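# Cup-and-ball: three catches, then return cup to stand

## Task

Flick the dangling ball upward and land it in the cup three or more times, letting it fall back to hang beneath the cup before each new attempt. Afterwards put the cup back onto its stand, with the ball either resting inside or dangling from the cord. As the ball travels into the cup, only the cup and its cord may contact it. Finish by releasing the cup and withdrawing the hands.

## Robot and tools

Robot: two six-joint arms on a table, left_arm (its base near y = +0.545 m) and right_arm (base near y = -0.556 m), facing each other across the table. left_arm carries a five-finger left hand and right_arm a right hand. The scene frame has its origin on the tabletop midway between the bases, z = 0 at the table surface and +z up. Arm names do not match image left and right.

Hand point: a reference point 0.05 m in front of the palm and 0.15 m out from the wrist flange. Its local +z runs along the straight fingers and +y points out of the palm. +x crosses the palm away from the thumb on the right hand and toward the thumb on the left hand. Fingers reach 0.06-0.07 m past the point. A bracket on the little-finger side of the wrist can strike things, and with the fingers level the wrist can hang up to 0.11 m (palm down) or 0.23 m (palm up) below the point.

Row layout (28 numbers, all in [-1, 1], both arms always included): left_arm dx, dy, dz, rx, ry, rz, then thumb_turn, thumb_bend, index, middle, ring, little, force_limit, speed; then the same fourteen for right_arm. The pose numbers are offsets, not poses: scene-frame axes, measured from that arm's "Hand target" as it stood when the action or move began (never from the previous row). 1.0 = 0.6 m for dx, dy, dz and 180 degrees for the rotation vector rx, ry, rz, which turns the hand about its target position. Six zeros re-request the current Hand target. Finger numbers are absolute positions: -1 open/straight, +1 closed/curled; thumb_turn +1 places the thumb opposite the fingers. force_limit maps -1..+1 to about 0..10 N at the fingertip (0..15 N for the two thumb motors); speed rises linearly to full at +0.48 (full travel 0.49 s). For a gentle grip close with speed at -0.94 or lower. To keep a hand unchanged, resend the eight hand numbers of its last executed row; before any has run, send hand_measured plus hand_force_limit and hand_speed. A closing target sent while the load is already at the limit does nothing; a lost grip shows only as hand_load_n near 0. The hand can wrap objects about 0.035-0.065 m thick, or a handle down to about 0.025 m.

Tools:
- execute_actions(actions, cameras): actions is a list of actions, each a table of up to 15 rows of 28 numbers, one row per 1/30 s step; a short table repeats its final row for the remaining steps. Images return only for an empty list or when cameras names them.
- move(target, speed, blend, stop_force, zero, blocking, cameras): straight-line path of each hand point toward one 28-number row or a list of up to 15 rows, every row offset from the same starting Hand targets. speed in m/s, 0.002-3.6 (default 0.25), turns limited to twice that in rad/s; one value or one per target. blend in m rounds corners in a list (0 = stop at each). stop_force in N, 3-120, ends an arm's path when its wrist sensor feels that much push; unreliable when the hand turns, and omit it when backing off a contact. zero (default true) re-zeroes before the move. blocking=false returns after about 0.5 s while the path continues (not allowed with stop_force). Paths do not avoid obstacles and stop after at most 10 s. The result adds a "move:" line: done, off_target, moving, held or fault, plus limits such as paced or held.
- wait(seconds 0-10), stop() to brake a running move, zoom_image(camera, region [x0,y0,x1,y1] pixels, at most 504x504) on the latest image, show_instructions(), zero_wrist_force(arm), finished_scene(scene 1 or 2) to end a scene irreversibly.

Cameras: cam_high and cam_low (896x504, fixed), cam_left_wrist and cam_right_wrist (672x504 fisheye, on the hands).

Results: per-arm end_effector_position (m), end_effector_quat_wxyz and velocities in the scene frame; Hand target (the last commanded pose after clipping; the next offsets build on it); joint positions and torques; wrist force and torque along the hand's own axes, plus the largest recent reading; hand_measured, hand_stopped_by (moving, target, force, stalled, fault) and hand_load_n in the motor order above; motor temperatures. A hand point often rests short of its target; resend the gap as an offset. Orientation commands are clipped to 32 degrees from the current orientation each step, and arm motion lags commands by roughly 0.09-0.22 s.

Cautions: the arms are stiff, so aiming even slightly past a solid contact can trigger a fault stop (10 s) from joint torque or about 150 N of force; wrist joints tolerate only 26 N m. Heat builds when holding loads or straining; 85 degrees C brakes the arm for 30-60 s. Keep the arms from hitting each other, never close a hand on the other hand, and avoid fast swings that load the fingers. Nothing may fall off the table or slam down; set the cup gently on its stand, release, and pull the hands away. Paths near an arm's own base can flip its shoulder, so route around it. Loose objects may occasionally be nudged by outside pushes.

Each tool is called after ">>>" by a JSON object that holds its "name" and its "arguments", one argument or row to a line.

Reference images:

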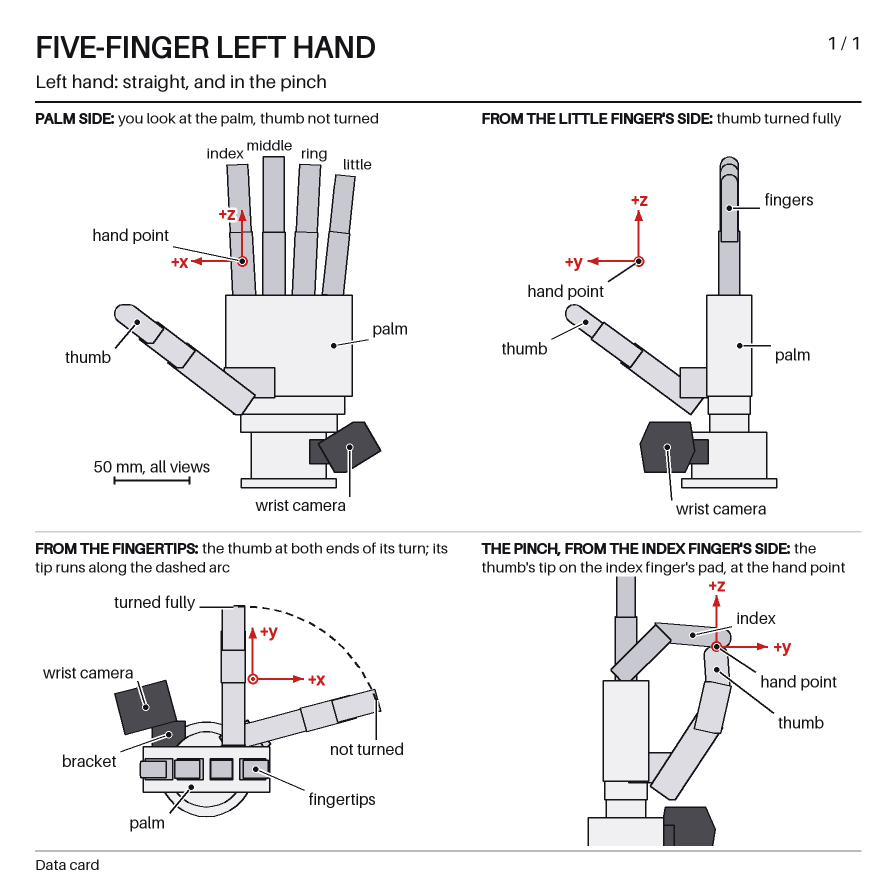

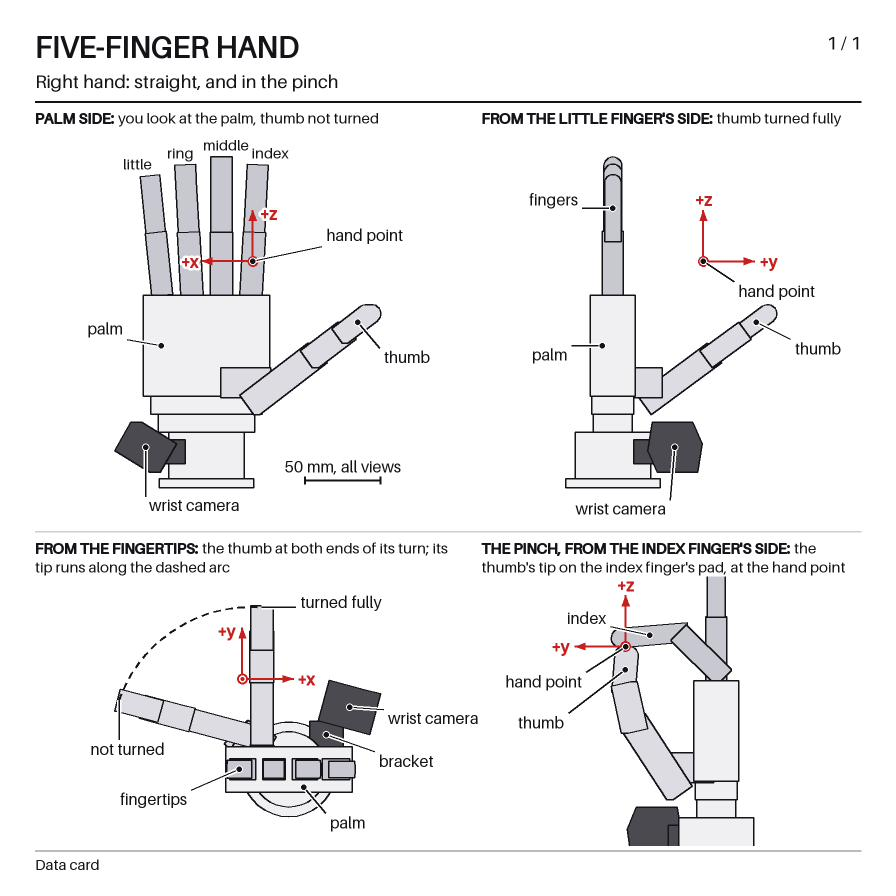

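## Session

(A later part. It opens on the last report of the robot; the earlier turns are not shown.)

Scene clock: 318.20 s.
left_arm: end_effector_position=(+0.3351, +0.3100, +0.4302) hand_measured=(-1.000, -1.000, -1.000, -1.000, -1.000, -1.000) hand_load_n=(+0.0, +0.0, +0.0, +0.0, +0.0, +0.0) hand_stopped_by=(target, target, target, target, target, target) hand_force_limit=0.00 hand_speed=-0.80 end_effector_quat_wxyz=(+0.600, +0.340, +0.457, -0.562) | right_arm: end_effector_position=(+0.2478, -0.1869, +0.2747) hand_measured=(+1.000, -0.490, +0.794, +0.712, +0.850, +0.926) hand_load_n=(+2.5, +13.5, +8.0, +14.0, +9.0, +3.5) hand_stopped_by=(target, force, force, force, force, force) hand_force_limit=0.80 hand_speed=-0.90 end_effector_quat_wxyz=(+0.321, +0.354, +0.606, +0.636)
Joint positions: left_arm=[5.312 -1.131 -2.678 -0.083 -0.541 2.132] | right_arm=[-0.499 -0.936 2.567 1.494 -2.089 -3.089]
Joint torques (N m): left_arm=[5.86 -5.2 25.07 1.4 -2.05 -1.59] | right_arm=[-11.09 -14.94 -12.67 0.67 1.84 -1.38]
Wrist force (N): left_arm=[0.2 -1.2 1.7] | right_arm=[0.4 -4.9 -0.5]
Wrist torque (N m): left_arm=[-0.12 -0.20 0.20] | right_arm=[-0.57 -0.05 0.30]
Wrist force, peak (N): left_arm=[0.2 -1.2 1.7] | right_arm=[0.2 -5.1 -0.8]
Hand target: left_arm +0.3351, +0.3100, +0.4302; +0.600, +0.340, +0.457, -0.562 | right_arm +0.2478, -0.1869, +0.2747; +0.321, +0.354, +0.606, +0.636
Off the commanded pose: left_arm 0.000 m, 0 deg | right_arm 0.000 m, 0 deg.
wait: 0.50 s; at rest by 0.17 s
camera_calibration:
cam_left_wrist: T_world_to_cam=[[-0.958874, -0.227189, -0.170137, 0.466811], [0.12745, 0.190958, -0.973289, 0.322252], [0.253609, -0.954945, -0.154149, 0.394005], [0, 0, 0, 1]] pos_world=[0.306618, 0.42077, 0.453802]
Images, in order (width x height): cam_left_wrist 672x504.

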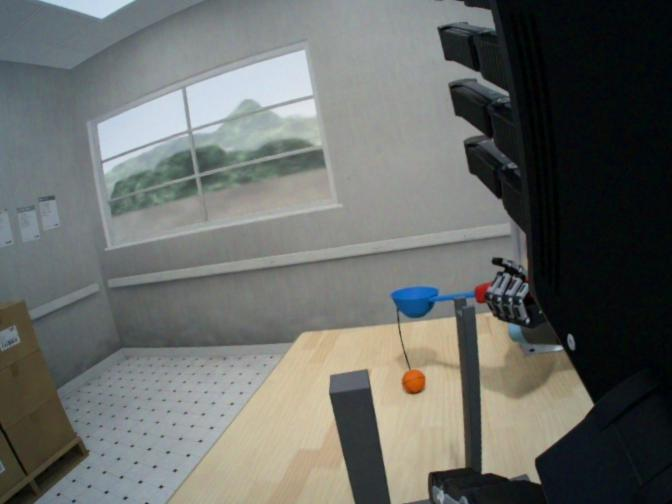

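>>> {"name": "move", "arguments": {
  "target": [0,0,0,0,0,0,-1,-1,-1,-1,-1,-1,0,-0.8,-0.01,-0.01,0.01,0,0,0,1,0.99,1,0.99,1,0.99,0.8,-0.9],
  "speed": 0.002,
  "cameras": ["cam_left_wrist"]
}}

>>> {"name": "wait", "arguments": {
  "seconds": 0.2,
  "cameras": ["cam_left_wrist"]
}}

>>> {"name": "execute_actions", "arguments": {
  "actions": [
    [[0,0,0,0,0,0,-1,-1,-1,-1,-1,-1,0,-0.8,0,0,0,0,0,0,1,0.99,1,0.99,1,0.99,0.8,-0.9],[0,0,0,0,0,0,-1,-1,-1,-1,-1,-1,0,-0.8,0.0001,0.0001,0.0001,0,0,0,1,0.99,1,0.99,1,0.99,0.8,-0.9],[0,0,0,0,0,0,-1,-1,-1,-1,-1,-1,0,-0.8,0.0004,0.0004,0.0005,0,0,0,1,0.99,1,0.99,1,0.99,0.8,-0.9],[0,0,0,0,0,0,-1,-1,-1,-1,-1,-1,0,-0.8,0.0010,0.0009,0.0011,0,0,0,1,0.99,1,0.99,1,0.99,0.8,-0.9],[0,0,0,0,0,0,-1,-1,-1,-1,-1,-1,0,-0.8,0.0019,0.0018,0.0022,0,0,0,1,0.99,1,0.99,1,0.99,0.8,-0.9],[0,0,0,0,0,0,-1,-1,-1,-1,-1,-1,0,-0.8,0.0032,0.0031,0.0038,0,0,0,1,0.99,1,0.99,1,0.99,0.8,-0.9],[0,0,0,0,0,0,-1,-1,-1,-1,-1,-1,0,-0.8,0.0051,0.0048,0.0060,0,0,0,1,0.99,1,0.99,1,0.99,0.8,-0.9],[0,0,0,0,0,0,-1,-1,-1,-1,-1,-1,0,-0.8,0.0075,0.0071,0.0088,0,0,0,1,0.99,1,0.99,1,0.99,0.8,-0.9],[0,0,0,0,0,0,-1,-1,-1,-1,-1,-1,0,-0.8,0.0105,0.0100,0.0124,0,0,0,1,0.99,1,0.99,1,0.99,0.8,-0.9],[0,0,0,0,0,0,-1,-1,-1,-1,-1,-1,0,-0.8,0.0143,0.0135,0.0168,0,0,0,1,0.99,1,0.99,1,0.99,0.8,-0.9],[0,0,0,0,0,0,-1,-1,-1,-1,-1,-1,0,-0.8,0.0187,0.0177,0.0220,0,0,0,1,0.99,1,0.99,1,0.99,0.8,-0.9],[0,0,0,0,0,0,-1,-1,-1,-1,-1,-1,0,-0.8,0.0238,0.0226,0.0281,0,0,0,1,0.99,1,0.99,1,0.99,0.8,-0.9],[0,0,0,0,0,0,-1,-1,-1,-1,-1,-1,0,-0.8,0.0297,0.0282,0.0350,0,0,0,1,0.99,1,0.99,1,0.99,0.8,-0.9],[0,0,0,0,0,0,-1,-1,-1,-1,-1,-1,0,-0.8,0.0364,0.0346,0.0429,0,0,0,1,0.99,1,0.99,1,0.99,0.8,-0.9],[0,0,0,0,0,0,-1,-1,-1,-1,-1,-1,0,-0.8,0.0437,0.0416,0.0515,0,0,0,1,0.99,1,0.99,1,0.99,0.8,-0.9]],
    [[0,0,0,0,0,0,-1,-1,-1,-1,-1,-1,0,-0.8,0.0082,0.0077,0.0096,0,0,0,1,0.99,1,0.99,1,0.99,0.8,-0.9],[0,0,0,0,0,0,-1,-1,-1,-1,-1,-1,0,-0.8,0.0169,0.0160,0.0200,0,0,0,1,0.99,1,0.99,1,0.99,0.8,-0.9],[0,0,0,0,0,0,-1,-1,-1,-1,-1,-1,0,-0.8,0.0264,0.0250,0.0311,0,0,0,1,0.99,1,0.99,1,0.99,0.8,-0.9],[0,0,0,0,0,0,-1,-1,-1,-1,-1,-1,0,-0.8,0.0364,0.0345,0.0429,0,0,0,1,0.99,1,0.99,1,0.99,0.8,-0.9],[0,0,0,0,0,0,-1,-1,-1,-1,-1,-1,0,-0.8,0.0470,0.0446,0.0554,0,0,0,1,0.99,1,0.99,1,0.99,0.8,-0.9],[0,0,0,0,0,0,-1,-1,-1,-1,-1,-1,0,-0.8,0.0580,0.0551,0.0684,0,0,0,1,0.99,1,0.99,1,0.99,0.8,-0.9],[0,0,0,0,0,0,-1,-1,-1,-1,-1,-1,0,-0.8,0.0695,0.0659,0.0819,0,0,0,1,0.99,1,0.99,1,0.99,0.8,-0.9],[0,0,0,0,0,0,-1,-1,-1,-1,-1,-1,0,-0.8,0.0812,0.0771,0.0957,0,0,0,1,0.99,1,0.99,1,0.99,0.8,-0.9],[0,0,0,0,0,0,-1,-1,-1,-1,-1,-1,0,-0.8,0.0932,0.0885,0.1098,0,0,0,1,0.99,1,0.99,1,0.99,0.8,-0.9],[0,0,0,0,0,0,-1,-1,-1,-1,-1,-1,0,-0.8,0.1053,0.1000,0.1241,0,0,0,1,0.99,1,0.99,1,0.99,0.8,-0.9],[0,0,0,0,0,0,-1,-1,-1,-1,-1,-1,0,-0.8,0.1175,0.1115,0.1384,0,0,0,1,0.99,1,0.99,1,0.99,0.8,-0.9],[0,0,0,0,0,0,-1,-1,-1,-1,-1,-1,0,-0.8,0.1296,0.1230,0.1527,0,0,0,1,0.99,1,0.99,1,0.99,0.8,-0.9],[0,0,0,0,0,0,-1,-1,-1,-1,-1,-1,0,-0.8,0.1416,0.1344,0.1668,0,0,0,1,0.99,1,0.99,1,0.99,0.8,-0.9],[0,0,0,0,0,0,-1,-1,-1,-1,-1,-1,0,-0.8,0.1533,0.1456,0.1806,0,0,0,1,0.99,1,0.99,1,0.99,0.8,-0.9],[0,0,0,0,0,0,-1,-1,-1,-1,-1,-1,0,-0.8,0.1648,0.1564,0.1941,0,0,0,1,0.99,1,0.99,1,0.99,0.8,-0.9]],
    [[0,0,0,0,0,0,-1,-1,-1,-1,-1,-1,0,-0.8,0.0110,0.0105,0.0130,0,0,0,1,0.99,1,0.99,1,0.99,0.8,-0.9],[0,0,0,0,0,0,-1,-1,-1,-1,-1,-1,0,-0.8,0.0216,0.0206,0.0255,0,0,0,1,0.99,1,0.99,1,0.99,0.8,-0.9],[0,0,0,0,0,0,-1,-1,-1,-1,-1,-1,0,-0.8,0.0316,0.0301,0.0373,0,0,0,1,0.99,1,0.99,1,0.99,0.8,-0.9],[0,0,0,0,0,0,-1,-1,-1,-1,-1,-1,0,-0.8,0.0411,0.0391,0.0484,0,0,0,1,0.99,1,0.99,1,0.99,0.8,-0.9],[0,0,0,0,0,0,-1,-1,-1,-1,-1,-1,0,-0.8,0.0498,0.0474,0.0588,0,0,0,1,0.99,1,0.99,1,0.99,0.8,-0.9],[0,0,0,0,0,0,-1,-1,-1,-1,-1,-1,0,-0.8,0.0580,0.0551,0.0684,0,0,0,1,0.99,1,0.99,1,0.99,0.8,-0.9],[0,0,0,0,0,0,-1,-1,-1,-1,-1,-1,0,-0.8,0.0653,0.0622,0.0770,0,0,0,1,0.99,1,0.99,1,0.99,0.8,-0.9],[0,0,0,0,0,0,-1,-1,-1,-1,-1,-1,0,-0.8,0.0720,0.0685,0.0849,0,0,0,1,0.99,1,0.99,1,0.99,0.8,-0.9],[0,0,0,0,0,0,-1,-1,-1,-1,-1,-1,0,-0.8,0.0779,0.0741,0.0918,0,0,0,1,0.99,1,0.99,1,0.99,0.8,-0.9],[0,0,0,0,0,0,-1,-1,-1,-1,-1,-1,0,-0.8,0.0830,0.0790,0.0979,0,0,0,1,0.99,1,0.99,1,0.99,0.8,-0.9],[0,0,0,0,0,0,-1,-1,-1,-1,-1,-1,0,-0.8,0.0874,0.0832,0.1031,0,0,0,1,0.99,1,0.99,1,0.99,0.8,-0.9],[0,0,0,0,0,0,-1,-1,-1,-1,-1,-1,0,-0.8,0.0912,0.0867,0.1075,0,0,0,1,0.99,1,0.99,1,0.99,0.8,-0.9],[0,0,0,0,0,0,-1,-1,-1,-1,-1,-1,0,-0.8,0.0942,0.0896,0.1111,0,0,0,1,0.99,1,0.99,1,0.99,0.8,-0.9],[0,0,0,0,0,0,-1,-1,-1,-1,-1,-1,0,-0.8,0.0966,0.0919,0.1139,0,0,0,1,0.99,1,0.99,1,0.99,0.8,-0.9],[0,0,0,0,0,0,-1,-1,-1,-1,-1,-1,0,-0.8,0.0985,0.0936,0.1161,0,0,0,1,0.99,1,0.99,1,0.99,0.8,-0.9]],
    [[0,0,0,0,0,0,-1,-1,-1,-1,-1,-1,0,-0.8,0.0013,0.0013,0.0016,0,0,0,1,0.99,1,0.99,1,0.99,0.8,-0.9],[0,0,0,0,0,0,-1,-1,-1,-1,-1,-1,0,-0.8,0.0022,0.0022,0.0027,0,0,0,1,0.99,1,0.99,1,0.99,0.8,-0.9],[0,0,0,0,0,0,-1,-1,-1,-1,-1,-1,0,-0.8,0.0028,0.0027,0.0033,0,0,0,1,0.99,1,0.99,1,0.99,0.8,-0.9],[0,0,0,0,0,0,-1,-1,-1,-1,-1,-1,0,-0.8,0.0031,0.0030,0.0037,0,0,0,1,0.99,1,0.99,1,0.99,0.8,-0.9],[0,0,0,0,0,0,-1,-1,-1,-1,-1,-1,0,-0.8,0.0032,0.0031,0.0038,0,0,0,1,0.99,1,0.99,1,0.99,0.8,-0.9]]
  ],
  "cameras": ["cam_left_wrist"]
}}

>>> {"name": "wait", "arguments": {
  "seconds": 0.2,
  "cameras": ["cam_left_wrist"]
}}

>>> {"name": "wait", "arguments": {
  "seconds": 0.2,
  "cameras": ["cam_left_wrist"]
}}

>>> {"name": "execute_actions", "arguments": {
  "actions": [
    [[0,0,0,0,0,0,-1,-1,-1,-1,-1,-1,0,-0.8,-0.0002,-0.0002,0,0,0,0,1,0.99,1,0.99,1,0.99,0.8,-0.9],[0,0,0,0,0,0,-1,-1,-1,-1,-1,-1,0,-0.8,-0.0021,-0.0021,0,0,0,0,1,0.99,1,0.99,1,0.99,0.8,-0.9],[0,0,0,0,0,0,-1,-1,-1,-1,-1,-1,0,-0.8,-0.0070,-0.0070,0,0,0,0,1,0.99,1,0.99,1,0.99,0.8,-0.9],[0,0,0,0,0,0,-1,-1,-1,-1,-1,-1,0,-0.8,-0.0157,-0.0157,0,0,0,0,1,0.99,1,0.99,1,0.99,0.8,-0.9],[0,0,0,0,0,0,-1,-1,-1,-1,-1,-1,0,-0.8,-0.0286,-0.0286,0,0,0,0,1,0.99,1,0.99,1,0.99,0.8,-0.9],[0,0,0,0,0,0,-1,-1,-1,-1,-1,-1,0,-0.8,-0.0454,-0.0454,0,0,0,0,1,0.99,1,0.99,1,0.99,0.8,-0.9],[0,0,0,0,0,0,-1,-1,-1,-1,-1,-1,0,-0.8,-0.0651,-0.0651,0,0,0,0,1,0.99,1,0.99,1,0.99,0.8,-0.9],[0,0,0,0,0,0,-1,-1,-1,-1,-1,-1,0,-0.8,-0.0864,-0.0864,0,0,0,0,1,0.99,1,0.99,1,0.99,0.8,-0.9],[0,0,0,0,0,0,-1,-1,-1,-1,-1,-1,0,-0.8,-0.1081,-0.1081,0,0,0,0,1,0.99,1,0.99,1,0.99,0.8,-0.9],[0,0,0,0,0,0,-1,-1,-1,-1,-1,-1,0,-0.8,-0.1295,-0.1295,0,0,0,0,1,0.99,1,0.99,1,0.99,0.8,-0.9],[0,0,0,0,0,0,-1,-1,-1,-1,-1,-1,0,-0.8,-0.1497,-0.1497,0,0,0,0,1,0.99,1,0.99,1,0.99,0.8,-0.9],[0,0,0,0,0,0,-1,-1,-1,-1,-1,-1,0,-0.8,-0.1673,-0.1673,0,0,0,0,1,0.99,1,0.99,1,0.99,0.8,-0.9],[0,0,0,0,0,0,-1,-1,-1,-1,-1,-1,0,-0.8,-0.1816,-0.1816,0,0,0,0,1,0.99,1,0.99,1,0.99,0.8,-0.9],[0,0,0,0,0,0,-1,-1,-1,-1,-1,-1,0,-0.8,-0.1916,-0.1916,0,0,0,0,1,0.99,1,0.99,1,0.99,0.8,-0.9],[0,0,0,0,0,0,-1,-1,-1,-1,-1,-1,0,-0.8,-0.1968,-0.1968,0,0,0,0,1,0.99,1,0.99,1,0.99,0.8,-0.9]],
    [[0,0,0,0,0,0,-1,-1,-1,-1,-1,-1,0,-0.8,0,0,0,0,0,0,1,0.99,1,0.99,1,0.99,0.8,-0.9],[0,0,0,0,0,0,-1,-1,-1,-1,-1,-1,0,-0.8,0.0052,0.0052,0,0,0,0,1,0.99,1,0.99,1,0.99,0.8,-0.9],[0,0,0,0,0,0,-1,-1,-1,-1,-1,-1,0,-0.8,0.0152,0.0152,0,0,0,0,1,0.99,1,0.99,1,0.99,0.8,-0.9],[0,0,0,0,0,0,-1,-1,-1,-1,-1,-1,0,-0.8,0.0295,0.0295,0,0,0,0,1,0.99,1,0.99,1,0.99,0.8,-0.9],[0,0,0,0,0,0,-1,-1,-1,-1,-1,-1,0,-0.8,0.0471,0.0471,0,0,0,0,1,0.99,1,0.99,1,0.99,0.8,-0.9],[0,0,0,0,0,0,-1,-1,-1,-1,-1,-1,0,-0.8,0.0673,0.0673,0,0,0,0,1,0.99,1,0.99,1,0.99,0.8,-0.9],[0,0,0,0,0,0,-1,-1,-1,-1,-1,-1,0,-0.8,0.0887,0.0887,0.0003,0,0,0,1,0.99,1,0.99,1,0.99,0.8,-0.9],[0,0,0,0,0,0,-1,-1,-1,-1,-1,-1,0,-0.8,0.1102,0.1102,0.0027,0,0,0,1,0.99,1,0.99,1,0.99,0.8,-0.9],[0,0,0,0,0,0,-1,-1,-1,-1,-1,-1,0,-0.8,0.1307,0.1307,0.0085,0,0,0,1,0.99,1,0.99,1,0.99,0.8,-0.9],[0,0,0,0,0,0,-1,-1,-1,-1,-1,-1,0,-0.8,0.1494,0.1494,0.0192,0,0,0,1,0.99,1,0.99,1,0.99,0.8,-0.9],[0,0,0,0,0,0,-1,-1,-1,-1,-1,-1,0,-0.8,0.1655,0.1655,0.0350,0,0,0,1,0.99,1,0.99,1,0.99,0.8,-0.9],[0,0,0,0,0,0,-1,-1,-1,-1,-1,-1,0,-0.8,0.1781,0.1781,0.0555,0,0,0,1,0.99,1,0.99,1,0.99,0.8,-0.9],[0,0,0,0,0,0,-1,-1,-1,-1,-1,-1,0,-0.8,0.1869,0.1869,0.0795,0,0,0,1,0.99,1,0.99,1,0.99,0.8,-0.9],[0,0,0,0,0,0,-1,-1,-1,-1,-1,-1,0,-0.8,0.1914,0.1914,0.1055,0,0,0,1,0.99,1,0.99,1,0.99,0.8,-0.9],[0,0,0,0,0,0,-1,-1,-1,-1,-1,-1,0,-0.8,0.1914,0.1914,0.1315,0,0,0,1,0.99,1,0.99,1,0.99,0.8,-0.9]],
    [[0,0,0,0,0,0,-1,-1,-1,-1,-1,-1,0,-0.8,-0.0045,-0.0045,0.0233,0,0,0,1,0.99,1,0.99,1,0.99,0.8,-0.9],[0,0,0,0,0,0,-1,-1,-1,-1,-1,-1,0,-0.8,-0.0133,-0.0133,0.0420,0,0,0,1,0.99,1,0.99,1,0.99,0.8,-0.9],[0,0,0,0,0,0,-1,-1,-1,-1,-1,-1,0,-0.8,-0.0259,-0.0259,0.0538,0,0,0,1,0.99,1,0.99,1,0.99,0.8,-0.9],[0,0,0,0,0,0,-1,-1,-1,-1,-1,-1,0,-0.8,-0.0407,-0.0433,0.0580,0,0,0,1,0.99,1,0.99,1,0.99,0.8,-0.9],[0,0,0,0,0,0,-1,-1,-1,-1,-1,-1,0,-0.8,-0.0556,-0.0658,0.0538,0,0,0,1,0.99,1,0.99,1,0.99,0.8,-0.9],[0,0,0,0,0,0,-1,-1,-1,-1,-1,-1,0,-0.8,-0.0702,-0.0922,0.0420,0,0,0,1,0.99,1,0.99,1,0.99,0.8,-0.9],[0,0,0,0,0,0,-1,-1,-1,-1,-1,-1,0,-0.8,-0.0843,-0.1209,0.0233,0,0,0,1,0.99,1,0.99,1,0.99,0.8,-0.9],[0,0,0,0,0,0,-1,-1,-1,-1,-1,-1,0,-0.8,-0.0968,-0.1498,0,0,0,0,1,0.99,1,0.99,1,0.99,0.8,-0.9],[0,0,0,0,0,0,-1,-1,-1,-1,-1,-1,0,-0.8,-0.1072,-0.1768,-0.0260,0,0,0,1,0.99,1,0.99,1,0.99,0.8,-0.9],[0,0,0,0,0,0,-1,-1,-1,-1,-1,-1,0,-0.8,-0.1165,-0.2007,-0.0523,0,0,0,1,0.99,1,0.99,1,0.99,0.8,-0.9],[0,0,0,0,0,0,-1,-1,-1,-1,-1,-1,0,-0.8,-0.1254,-0.2214,-0.0788,0,0,0,1,0.99,1,0.99,1,0.99,0.8,-0.9],[0,0,0,0,0,0,-1,-1,-1,-1,-1,-1,0,-0.8,-0.1345,-0.2379,-0.1052,0,0,0,1,0.99,1,0.99,1,0.99,0.8,-0.9],[0,0,0,0,0,0,-1,-1,-1,-1,-1,-1,0,-0.8,-0.1439,-0.2499,-0.1315,0,0,0,1,0.99,1,0.99,1,0.99,0.8,-0.9],[0,0,0,0,0,0,-1,-1,-1,-1,-1,-1,0,-0.8,-0.1528,-0.2588,-0.1560,0,0,0,1,0.99,1,0.99,1,0.99,0.8,-0.9],[0,0,0,0,0,0,-1,-1,-1,-1,-1,-1,0,-0.8,-0.1597,-0.2657,-0.1768,0,0,0,1,0.99,1,0.99,1,0.99,0.8,-0.9]],
    [[0,0,0,0,0,0,-1,-1,-1,-1,-1,-1,0,-0.8,-0.0048,-0.0048,-0.0168,0,0,0,1,0.99,1,0.99,1,0.99,0.8,-0.9],[0,0,0,0,0,0,-1,-1,-1,-1,-1,-1,0,-0.8,-0.0078,-0.0078,-0.0300,0,0,0,1,0.99,1,0.99,1,0.99,0.8,-0.9],[0,0,0,0,0,0,-1,-1,-1,-1,-1,-1,0,-0.8,-0.0087,-0.0087,-0.0395,0,0,0,1,0.99,1,0.99,1,0.99,0.8,-0.9],[0,0,0,0,0,0,-1,-1,-1,-1,-1,-1,0,-0.8,-0.0087,-0.0087,-0.0450,0,0,0,1,0.99,1,0.99,1,0.99,0.8,-0.9],[0,0,0,0,0,0,-1,-1,-1,-1,-1,-1,0,-0.8,-0.0087,-0.0087,-0.0468,0,0,0,1,0.99,1,0.99,1,0.99,0.8,-0.9]]
  ],
  "cameras": ["cam_left_wrist", "cam_high"]
}}

>>> {"name": "wait", "arguments": {
  "seconds": 0.0667,
  "cameras": ["cam_left_wrist"]
}}

Scene clock: 338.70 s.
left_arm: end_effector_position=(+0.3351, +0.3100, +0.4302) hand_measured=(-1.000, -1.000, -1.000, -1.000, -1.000, -1.000) hand_load_n=(+0.0, +0.0, +0.0, +0.0, +0.0, +0.0) hand_stopped_by=(target, target, target, target, target, target) hand_force_limit=0.00 hand_speed=-0.80 end_effector_quat_wxyz=(+0.600, +0.340, +0.457, -0.562) | right_arm: end_effector_position=(+0.2418, -0.1929, +0.2807) hand_measured=(+1.000, -0.490, +0.794, +0.712, +0.850, +0.926) hand_load_n=(+2.0, +13.5, +7.5, +14.0, +9.0, +3.5) hand_stopped_by=(target, force, force, force, force, force) hand_force_limit=0.80 hand_speed=-0.90 end_effector_quat_wxyz=(+0.321, +0.354, +0.606, +0.636)
Joint positions: left_arm=[5.312 -1.131 -2.678 -0.083 -0.541 2.132] | right_arm=[-0.487 -0.961 2.587 1.499 -2.101 -3.089]
Joint torques (N m): left_arm=[5.26 -6.11 25.11 1.09 -2.02 -1.4] | right_arm=[9.04 -32.65 7.98 0.8 -1.69 -2.14]
Wrist force (N): left_arm=[0.6 -1.1 1.1] | right_arm=[0.3 -4.8 -0.7]
Wrist torque (N m): left_arm=[-0.08 -0.26 0.22] | right_arm=[-0.52 -0.03 0.31]
Wrist force, peak (N): left_arm=[0.5 -0.9 2.0] | right_arm=[0.5 -5.3 -0.8]
Hand target: left_arm +0.3351, +0.3100, +0.4302; +0.600, +0.340, +0.457, -0.562 | right_arm +0.2418, -0.1929, +0.2807; +0.321, +0.354, +0.606, +0.636
Off the commanded pose: left_arm 0.000 m, 0 deg | right_arm 0.000 m, 0 deg.
move: done
camera_calibration:
cam_left_wrist: T_world_to_cam=[[-0.958874, -0.227189, -0.170137, 0.466811], [0.12745, 0.190958, -0.973289, 0.322252], [0.253609, -0.954945, -0.154149, 0.394005], [0, 0, 0, 1]] pos_world=[0.306618, 0.42077, 0.453802]
Images, in order (width x height): cam_left_wrist 672x504.

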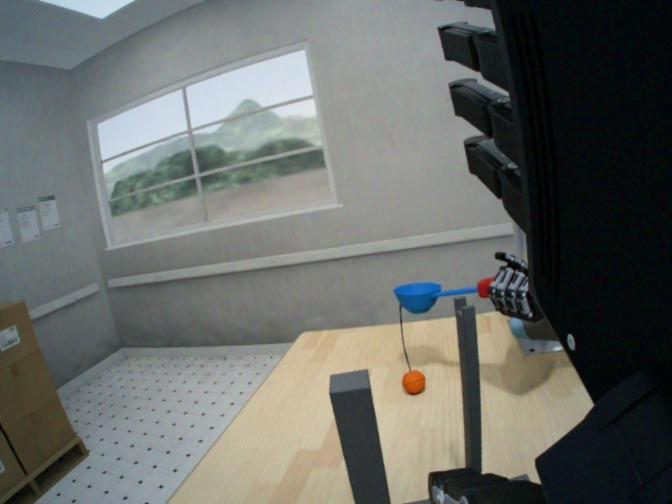

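Scene clock: 338.90 s.
left_arm: end_effector_position=(+0.3351, +0.3100, +0.4302) hand_measured=(-1.000, -1.000, -1.000, -1.000, -1.000, -1.000) hand_load_n=(+0.0, +0.0, +0.0, +0.0, +0.0, +0.0) hand_stopped_by=(target, target, target, target, target, target) hand_force_limit=0.00 hand_speed=-0.80 end_effector_quat_wxyz=(+0.600, +0.340, +0.457, -0.562) | right_arm: end_effector_position=(+0.2418, -0.1929, +0.2807) hand_measured=(+1.000, -0.490, +0.794, +0.712, +0.850, +0.926) hand_load_n=(+2.5, +13.5, +8.0, +14.0, +9.0, +3.0) hand_stopped_by=(target, force, force, force, force, force) hand_force_limit=0.80 hand_speed=-0.90 end_effector_quat_wxyz=(+0.321, +0.354, +0.606, +0.636)
Joint positions: left_arm=[5.312 -1.131 -2.678 -0.083 -0.541 2.132] | right_arm=[-0.487 -0.961 2.587 1.499 -2.101 -3.089]
Joint torques (N m): left_arm=[4.92 -4.87 26.14 1.04 -2.09 -1.5] | right_arm=[8.81 -30.51 5.49 0.44 -1.36 -1.99]
Wrist force (N): left_arm=[0.5 -0.9 1.5] | right_arm=[0.3 -4.8 -0.5]
Wrist torque (N m): left_arm=[-0.08 -0.25 0.21] | right_arm=[-0.54 -0.04 0.31]
Wrist force, peak (N): left_arm=[0.4 -0.8 1.8] | right_arm=[0.3 -4.9 -0.4]
Hand target: left_arm +0.3351, +0.3100, +0.4302; +0.600, +0.340, +0.457, -0.562 | right_arm +0.2418, -0.1929, +0.2807; +0.321, +0.354, +0.606, +0.636
Off the commanded pose: left_arm 0.000 m, 0 deg | right_arm 0.000 m, 0 deg.
wait: 0.20 s; at rest by 0.17 s
camera_calibration:
cam_left_wrist: T_world_to_cam=[[-0.958874, -0.227189, -0.170137, 0.466811], [0.12745, 0.190958, -0.973289, 0.322252], [0.253609, -0.954945, -0.154149, 0.394005], [0, 0, 0, 1]] pos_world=[0.306618, 0.42077, 0.453802]
Images, in order (width x height): cam_left_wrist 672x504.

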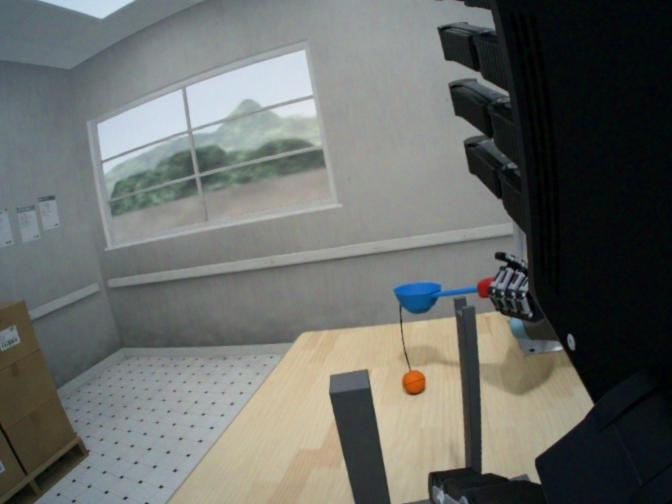

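Scene clock: 341.10 s.
left_arm: end_effector_position=(+0.3351, +0.3100, +0.4302) hand_measured=(-1.000, -1.000, -1.000, -1.000, -1.000, -1.000) hand_load_n=(+0.0, +0.0, +0.0, +0.0, +0.0, +0.0) hand_stopped_by=(target, target, target, target, target, target) hand_force_limit=0.00 hand_speed=-0.80 end_effector_quat_wxyz=(+0.600, +0.340, +0.457, -0.562) | right_arm: end_effector_position=(+0.4280, -0.0161, +0.4999) hand_measured=(+1.000, -0.490, +0.794, +0.712, +0.850, +0.926) hand_load_n=(+2.5, +13.5, +8.0, +14.0, +9.5, +3.5) hand_stopped_by=(target, force, force, force, force, force) hand_force_limit=0.80 hand_speed=-0.90 end_effector_quat_wxyz=(+0.321, +0.354, +0.606, +0.636)
Joint positions: left_arm=[5.312 -1.131 -2.678 -0.083 -0.541 2.132] | right_arm=[-0.678 -1.265 1.889 2.502 -1.91 -3.086]
Joint torques (N m): left_arm=[6.43 -5.94 25.33 1.15 -2.2 -1.3] | right_arm=[-0.43 -43.49 -9.63 -3.99 -0.29 1.53]
Wrist force (N): left_arm=[0.4 -1.1 1.5] | right_arm=[0.9 -5.3 -0.1]
Wrist torque (N m): left_arm=[-0.10 -0.22 0.20] | right_arm=[-0.57 -0.12 0.22]
Wrist force, peak (N): left_arm=[0.4 -1.2 1.8] | right_arm=[0.6 -6.3 -1.3]
Hand target: left_arm +0.3351, +0.3100, +0.4302; +0.600, +0.340, +0.457, -0.562 | right_arm +0.4280, -0.0161, +0.5000; +0.321, +0.354, +0.606, +0.636
Off the commanded pose: left_arm 0.000 m, 0 deg | right_arm 0.000 m, 0 deg.
camera_calibration:
cam_left_wrist: T_world_to_cam=[[-0.958874, -0.227189, -0.170137, 0.466811], [0.12745, 0.190958, -0.973289, 0.322252], [0.253609, -0.954945, -0.154149, 0.394005], [0, 0, 0, 1]] pos_world=[0.306618, 0.42077, 0.453802]
Images, in order (width x height): cam_left_wrist 672x504.

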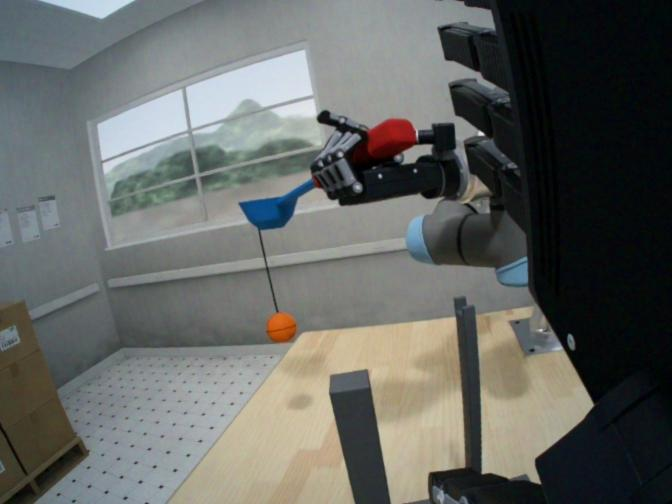

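Scene clock: 341.30 s.
left_arm: end_effector_position=(+0.3351, +0.3100, +0.4302) hand_measured=(-1.000, -1.000, -1.000, -1.000, -1.000, -1.000) hand_load_n=(+0.0, +0.0, +0.0, +0.0, +0.0, +0.0) hand_stopped_by=(target, target, target, target, target, target) hand_force_limit=0.00 hand_speed=-0.80 end_effector_quat_wxyz=(+0.600, +0.340, +0.457, -0.562) | right_arm: end_effector_position=(+0.4280, -0.0161, +0.4999) hand_measured=(+1.000, -0.490, +0.794, +0.712, +0.850, +0.926) hand_load_n=(+2.5, +13.5, +8.0, +14.0, +9.5, +3.5) hand_stopped_by=(target, force, force, force, force, force) hand_force_limit=0.80 hand_speed=-0.90 end_effector_quat_wxyz=(+0.321, +0.354, +0.606, +0.636)
Joint positions: left_arm=[5.312 -1.131 -2.678 -0.083 -0.541 2.132] | right_arm=[-0.678 -1.265 1.889 2.502 -1.91 -3.086]
Joint torques (N m): left_arm=[6.01 -5.63 25.86 1.08 -2.15 -1.5] | right_arm=[2.45 -44.09 -9.15 -3.83 -1.06 1.5]
Wrist force (N): left_arm=[0.0 -0.9 1.8] | right_arm=[0.6 -5.3 0.2]
Wrist torque (N m): left_arm=[-0.10 -0.15 0.17] | right_arm=[-0.58 -0.12 0.21]
Wrist force, peak (N): left_arm=[0.0 -0.9 1.8] | right_arm=[0.3 -5.6 -0.1]
Hand target: left_arm +0.3351, +0.3100, +0.4302; +0.600, +0.340, +0.457, -0.562 | right_arm +0.4280, -0.0161, +0.5000; +0.321, +0.354, +0.606, +0.636
Off the commanded pose: left_arm 0.000 m, 0 deg | right_arm 0.000 m, 0 deg.
wait: 0.20 s; at rest by 0.17 s
camera_calibration:
cam_left_wrist: T_world_to_cam=[[-0.958874, -0.227189, -0.170137, 0.466811], [0.12745, 0.190958, -0.973289, 0.322252], [0.253609, -0.954945, -0.154149, 0.394005], [0, 0, 0, 1]] pos_world=[0.306618, 0.42077, 0.453802]
Images, in order (width x height): cam_left_wrist 672x504.

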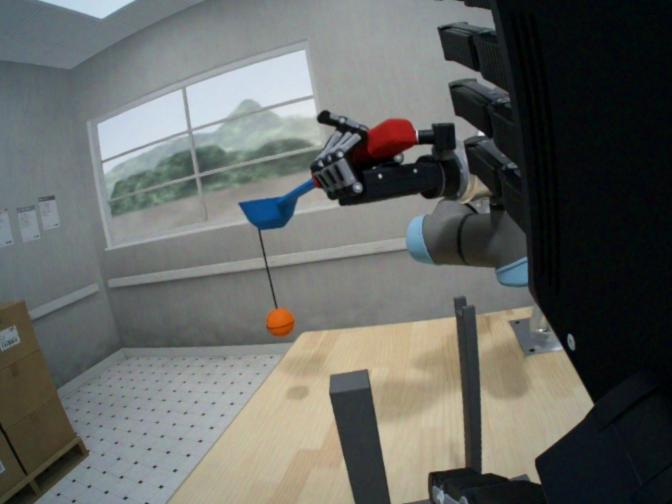

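Scene clock: 341.50 s.
left_arm: end_effector_position=(+0.3351, +0.3100, +0.4302) hand_measured=(-1.000, -1.000, -1.000, -1.000, -1.000, -1.000) hand_load_n=(+0.0, +0.0, +0.0, +0.0, +0.0, +0.0) hand_stopped_by=(target, target, target, target, target, target) hand_force_limit=0.00 hand_speed=-0.80 end_effector_quat_wxyz=(+0.600, +0.340, +0.457, -0.562) | right_arm: end_effector_position=(+0.4280, -0.0161, +0.4999) hand_measured=(+1.000, -0.490, +0.794, +0.712, +0.850, +0.926) hand_load_n=(+2.5, +13.5, +8.0, +14.0, +9.5, +3.5) hand_stopped_by=(target, force, force, force, force, force) hand_force_limit=0.80 hand_speed=-0.90 end_effector_quat_wxyz=(+0.321, +0.354, +0.606, +0.636)
Joint positions: left_arm=[5.312 -1.131 -2.678 -0.083 -0.541 2.132] | right_arm=[-0.678 -1.265 1.889 2.502 -1.91 -3.086]
Joint torques (N m): left_arm=[4.68 -5.98 25.06 1.26 -1.96 -1.56] | right_arm=[5.4 -44.38 -10.15 -3.8 -1.7 1.36]
Wrist force (N): left_arm=[0.0 -1.2 1.4] | right_arm=[0.6 -5.3 -0.1]
Wrist torque (N m): left_arm=[-0.10 -0.17 0.18] | right_arm=[-0.58 -0.11 0.20]
Wrist force, peak (N): left_arm=[0.4 -1.0 1.8] | right_arm=[0.5 -5.4 -0.3]
Hand target: left_arm +0.3351, +0.3100, +0.4302; +0.600, +0.340, +0.457, -0.562 | right_arm +0.4280, -0.0161, +0.5000; +0.321, +0.354, +0.606, +0.636
Off the commanded pose: left_arm 0.000 m, 0 deg | right_arm 0.000 m, 0 deg.
wait: 0.20 s; at rest by 0.17 s
camera_calibration:
cam_left_wrist: T_world_to_cam=[[-0.958874, -0.227189, -0.170137, 0.466811], [0.12745, 0.190958, -0.973289, 0.322252], [0.253609, -0.954945, -0.154149, 0.394005], [0, 0, 0, 1]] pos_world=[0.306618, 0.42077, 0.453802]
Images, in order (width x height): cam_left_wrist 672x504.

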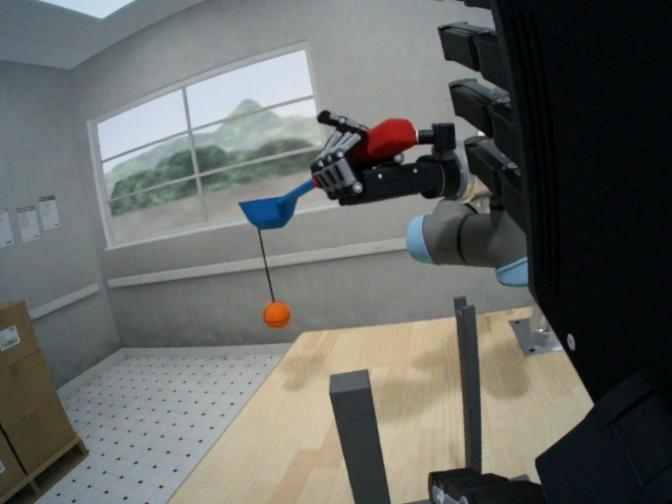

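Scene clock: 343.70 s.
left_arm: end_effector_position=(+0.3351, +0.3100, +0.4302) hand_measured=(-1.000, -1.000, -1.000, -1.000, -1.000, -1.000) hand_load_n=(+0.0, +0.0, +0.0, +0.0, +0.0, +0.0) hand_stopped_by=(target, target, target, target, target, target) hand_force_limit=0.00 hand_speed=-0.80 end_effector_quat_wxyz=(+0.600, +0.340, +0.457, -0.562) | right_arm: end_effector_position=(+0.3237, -0.1840, +0.4448) hand_measured=(+1.000, -0.490, +0.794, +0.712, +0.850, +0.928) hand_load_n=(+2.5, +13.0, +2.5, +14.5, +3.0, +2.0) hand_stopped_by=(target, force, force, force, force, force) hand_force_limit=0.80 hand_speed=-0.90 end_effector_quat_wxyz=(+0.321, +0.354, +0.606, +0.636)
Joint positions: left_arm=[5.312 -1.131 -2.678 -0.083 -0.541 2.132] | right_arm=[-0.76 -1.59 2.478 2.239 -1.828 -3.084]
Joint torques (N m): left_arm=[5.66 -4.67 25.63 1.18 -2.15 -1.61] | right_arm=[10.54 -4.29 -5.29 -3.43 0.76 1.59]
Wrist force (N): left_arm=[0.2 -1.0 1.6] | right_arm=[0.5 -5.4 -0.5]
Wrist torque (N m): left_arm=[-0.08 -0.19 0.19] | right_arm=[-0.53 -0.03 0.38]
Wrist force, peak (N): left_arm=[0.1 -0.8 2.0] | right_arm=[-0.8 -10.9 -4.1]
Hand target: left_arm +0.3351, +0.3100, +0.4302; +0.600, +0.340, +0.457, -0.562 | right_arm +0.3237, -0.1840, +0.4447; +0.321, +0.354, +0.606, +0.636
Off the commanded pose: left_arm 0.000 m, 0 deg | right_arm 0.000 m, 0 deg.
camera_calibration:
cam_left_wrist: T_world_to_cam=[[-0.958874, -0.227189, -0.170137, 0.466811], [0.12745, 0.190958, -0.973289, 0.322252], [0.253609, -0.954945, -0.154149, 0.394005], [0, 0, 0, 1]] pos_world=[0.306618, 0.42077, 0.453802]
Images, in order (width x height): cam_high 896x504, cam_left_wrist 672x504.

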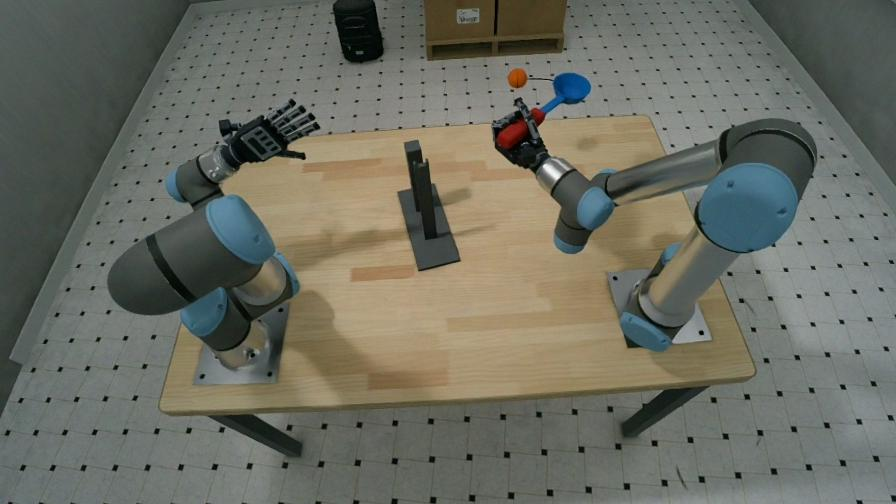

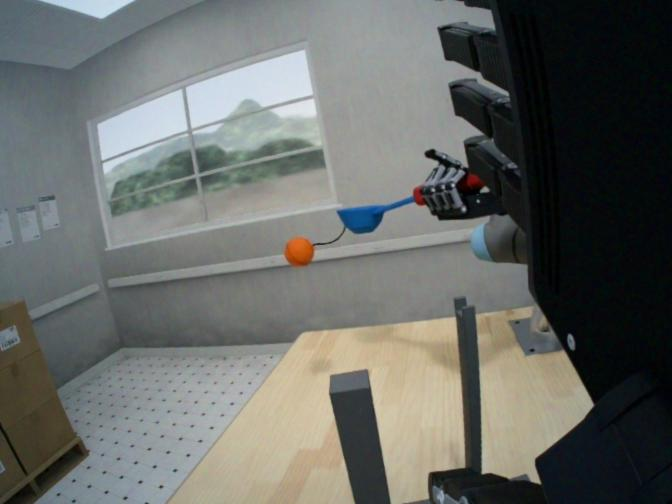

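Scene clock: 343.80 s.
left_arm: end_effector_position=(+0.3351, +0.3100, +0.4302) hand_measured=(-1.000, -1.000, -1.000, -1.000, -1.000, -1.000) hand_load_n=(+0.0, +0.0, +0.0, +0.0, +0.0, +0.0) hand_stopped_by=(target, target, target, target, target, target) hand_force_limit=0.00 hand_speed=-0.80 end_effector_quat_wxyz=(+0.600, +0.340, +0.457, -0.562) | right_arm: end_effector_position=(+0.3237, -0.1840, +0.4447) hand_measured=(+1.000, -0.490, +0.794, +0.712, +0.850, +0.928) hand_load_n=(+3.0, +13.5, +1.5, +14.5, +5.0, +2.5) hand_stopped_by=(target, force, force, force, force, force) hand_force_limit=0.80 hand_speed=-0.90 end_effector_quat_wxyz=(+0.321, +0.354, +0.606, +0.636)
Joint positions: left_arm=[5.312 -1.131 -2.678 -0.083 -0.541 2.132] | right_arm=[-0.76 -1.59 2.478 2.239 -1.828 -3.084]
Joint torques (N m): left_arm=[5.41 -5.14 25.62 1.09 -2.07 -1.51] | right_arm=[11.47 -3.78 -7.52 -3.3 1.42 1.32]
Wrist force (N): left_arm=[0.4 -0.9 1.7] | right_arm=[0.3 -6.9 -1.3]
Wrist torque (N m): left_arm=[-0.08 -0.21 0.19] | right_arm=[-0.52 -0.31 0.58]
Wrist force, peak (N): left_arm=[0.4 -0.9 1.7] | right_arm=[0.3 -6.9 -1.3]
Hand target: left_arm +0.3351, +0.3100, +0.4302; +0.600, +0.340, +0.457, -0.562 | right_arm +0.3237, -0.1840, +0.4447; +0.321, +0.354, +0.606, +0.636
Off the commanded pose: left_arm 0.000 m, 0 deg | right_arm 0.000 m, 0 deg.
wait: 0.10 s; no rest
camera_calibration:
cam_left_wrist: T_world_to_cam=[[-0.958874, -0.227189, -0.170137, 0.466811], [0.12745, 0.190958, -0.973289, 0.322252], [0.253609, -0.954945, -0.154149, 0.394005], [0, 0, 0, 1]] pos_world=[0.306618, 0.42077, 0.453802]
Images, in order (width x height): cam_left_wrist 672x504.

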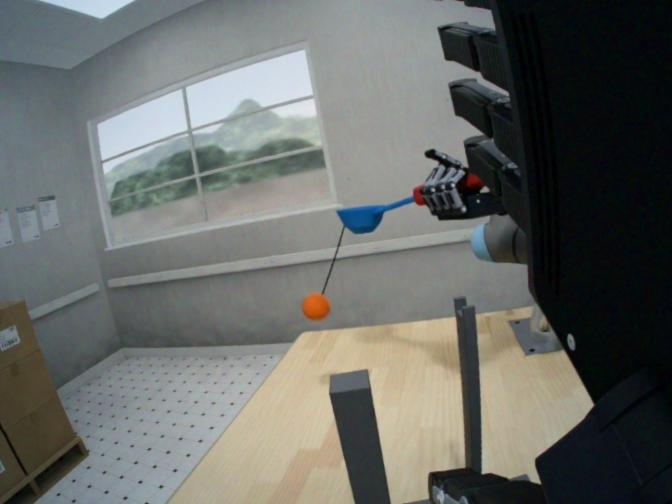

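>>> {"name": "move", "arguments": {
  "target": [0,0,0,0,0,0,-1,-1,-1,-1,-1,-1,0,-0.8,-0.0737,0.0325,0.0921,0,0,0,1,0.99,1,0.99,1,0.99,0.8,-0.9],
  "speed": 0.1,
  "cameras": ["cam_left_wrist", "cam_high"]
}}

>>> {"name": "zoom_image", "arguments": {
  "camera": "cam_left_wrist",
  "region": [310, 120, 490, 340]
}}

>>> {"name": "zoom_image", "arguments": {
  "camera": "cam_high",
  "region": [480, 50, 620, 170]
}}

Scene clock: 348.97 s.
left_arm: end_effector_position=(+0.3351, +0.3100, +0.4302) hand_measured=(-1.000, -1.000, -1.000, -1.000, -1.000, -1.000) hand_load_n=(+0.0, +0.0, +0.0, +0.0, +0.0, +0.0) hand_stopped_by=(target, target, target, target, target, target) hand_force_limit=0.00 hand_speed=-0.80 end_effector_quat_wxyz=(+0.600, +0.340, +0.457, -0.562) | right_arm: end_effector_position=(+0.2795, -0.1645, +0.5000) hand_measured=(+1.000, -0.490, +0.794, +0.712, +0.850, +0.928) hand_load_n=(+3.5, +13.5, +2.5, +14.5, +3.5, +2.0) hand_stopped_by=(target, force, force, force, force, force) hand_force_limit=0.80 hand_speed=-0.90 end_effector_quat_wxyz=(+0.321, +0.354, +0.606, +0.636)
Joint positions: left_arm=[5.312 -1.131 -2.678 -0.083 -0.541 2.132] | right_arm=[-0.568 -1.692 2.37 2.448 -2.02 -3.087]
Joint torques (N m): left_arm=[5.32 -5.67 25.02 0.95 -2.01 -1.43] | right_arm=[6.2 -3.38 -12.91 -0.66 -0.35 1.56]
Wrist force (N): left_arm=[0.3 -0.7 1.9] | right_arm=[0.6 -5.9 -0.4]
Wrist torque (N m): left_arm=[-0.07 -0.19 0.19] | right_arm=[-0.55 -0.09 0.51]
Wrist force, peak (N): left_arm=[0.7 -1.2 1.6] | right_arm=[0.9 -7.0 0.0]
Hand target: left_arm +0.3351, +0.3100, +0.4302; +0.600, +0.340, +0.457, -0.562 | right_arm +0.2795, -0.1645, +0.5000; +0.321, +0.354, +0.606, +0.636
Off the commanded pose: left_arm 0.000 m, 0 deg | right_arm 0.000 m, 0 deg.
move: done
camera_calibration:
cam_left_wrist: T_world_to_cam=[[-0.958874, -0.227189, -0.170137, 0.466811], [0.12745, 0.190958, -0.973289, 0.322252], [0.253609, -0.954945, -0.154149, 0.394005], [0, 0, 0, 1]] pos_world=[0.306618, 0.42077, 0.453802]
Images, in order (width x height): cam_high 896x504, cam_left_wrist 672x504.

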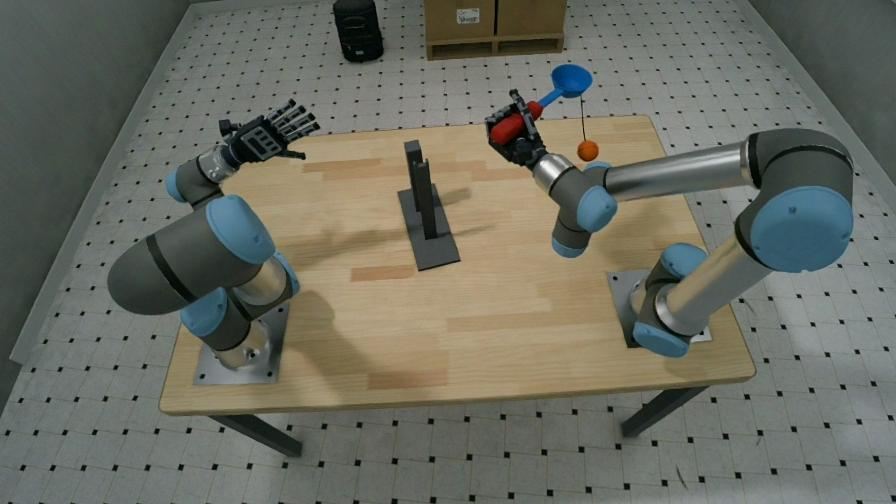

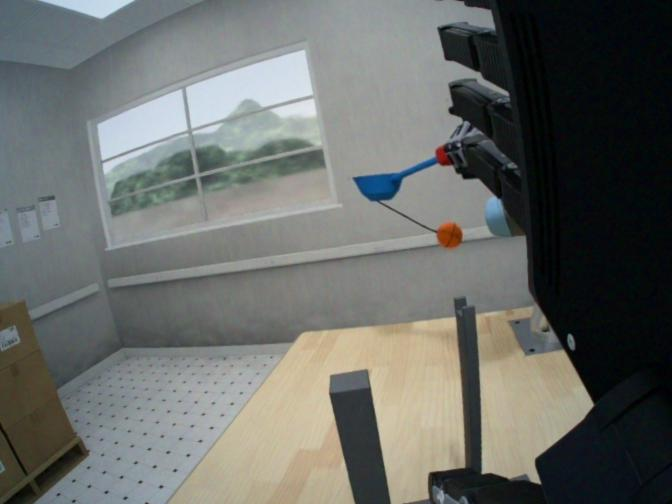

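Scaled by 2.291 from the camera's 672x504 image, which has a finer 960x720 frame.

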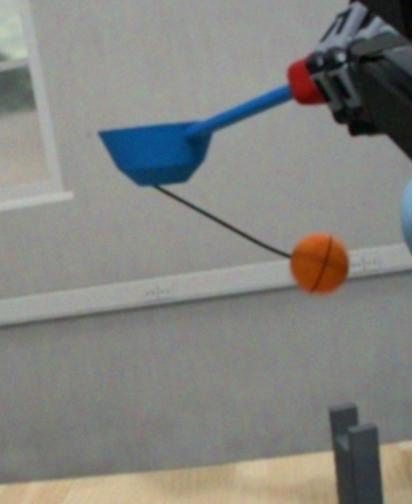

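Scaled by 3.600 from the camera's 896x504 image, which has a finer 1280x720 frame.

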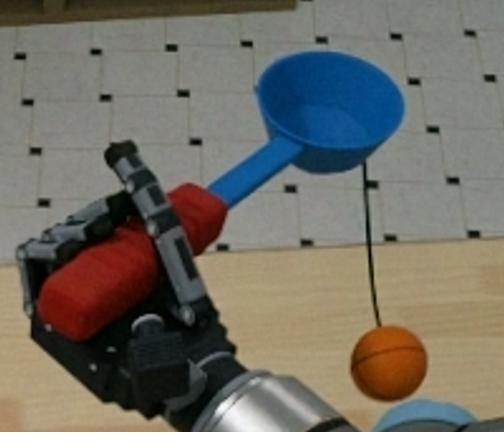

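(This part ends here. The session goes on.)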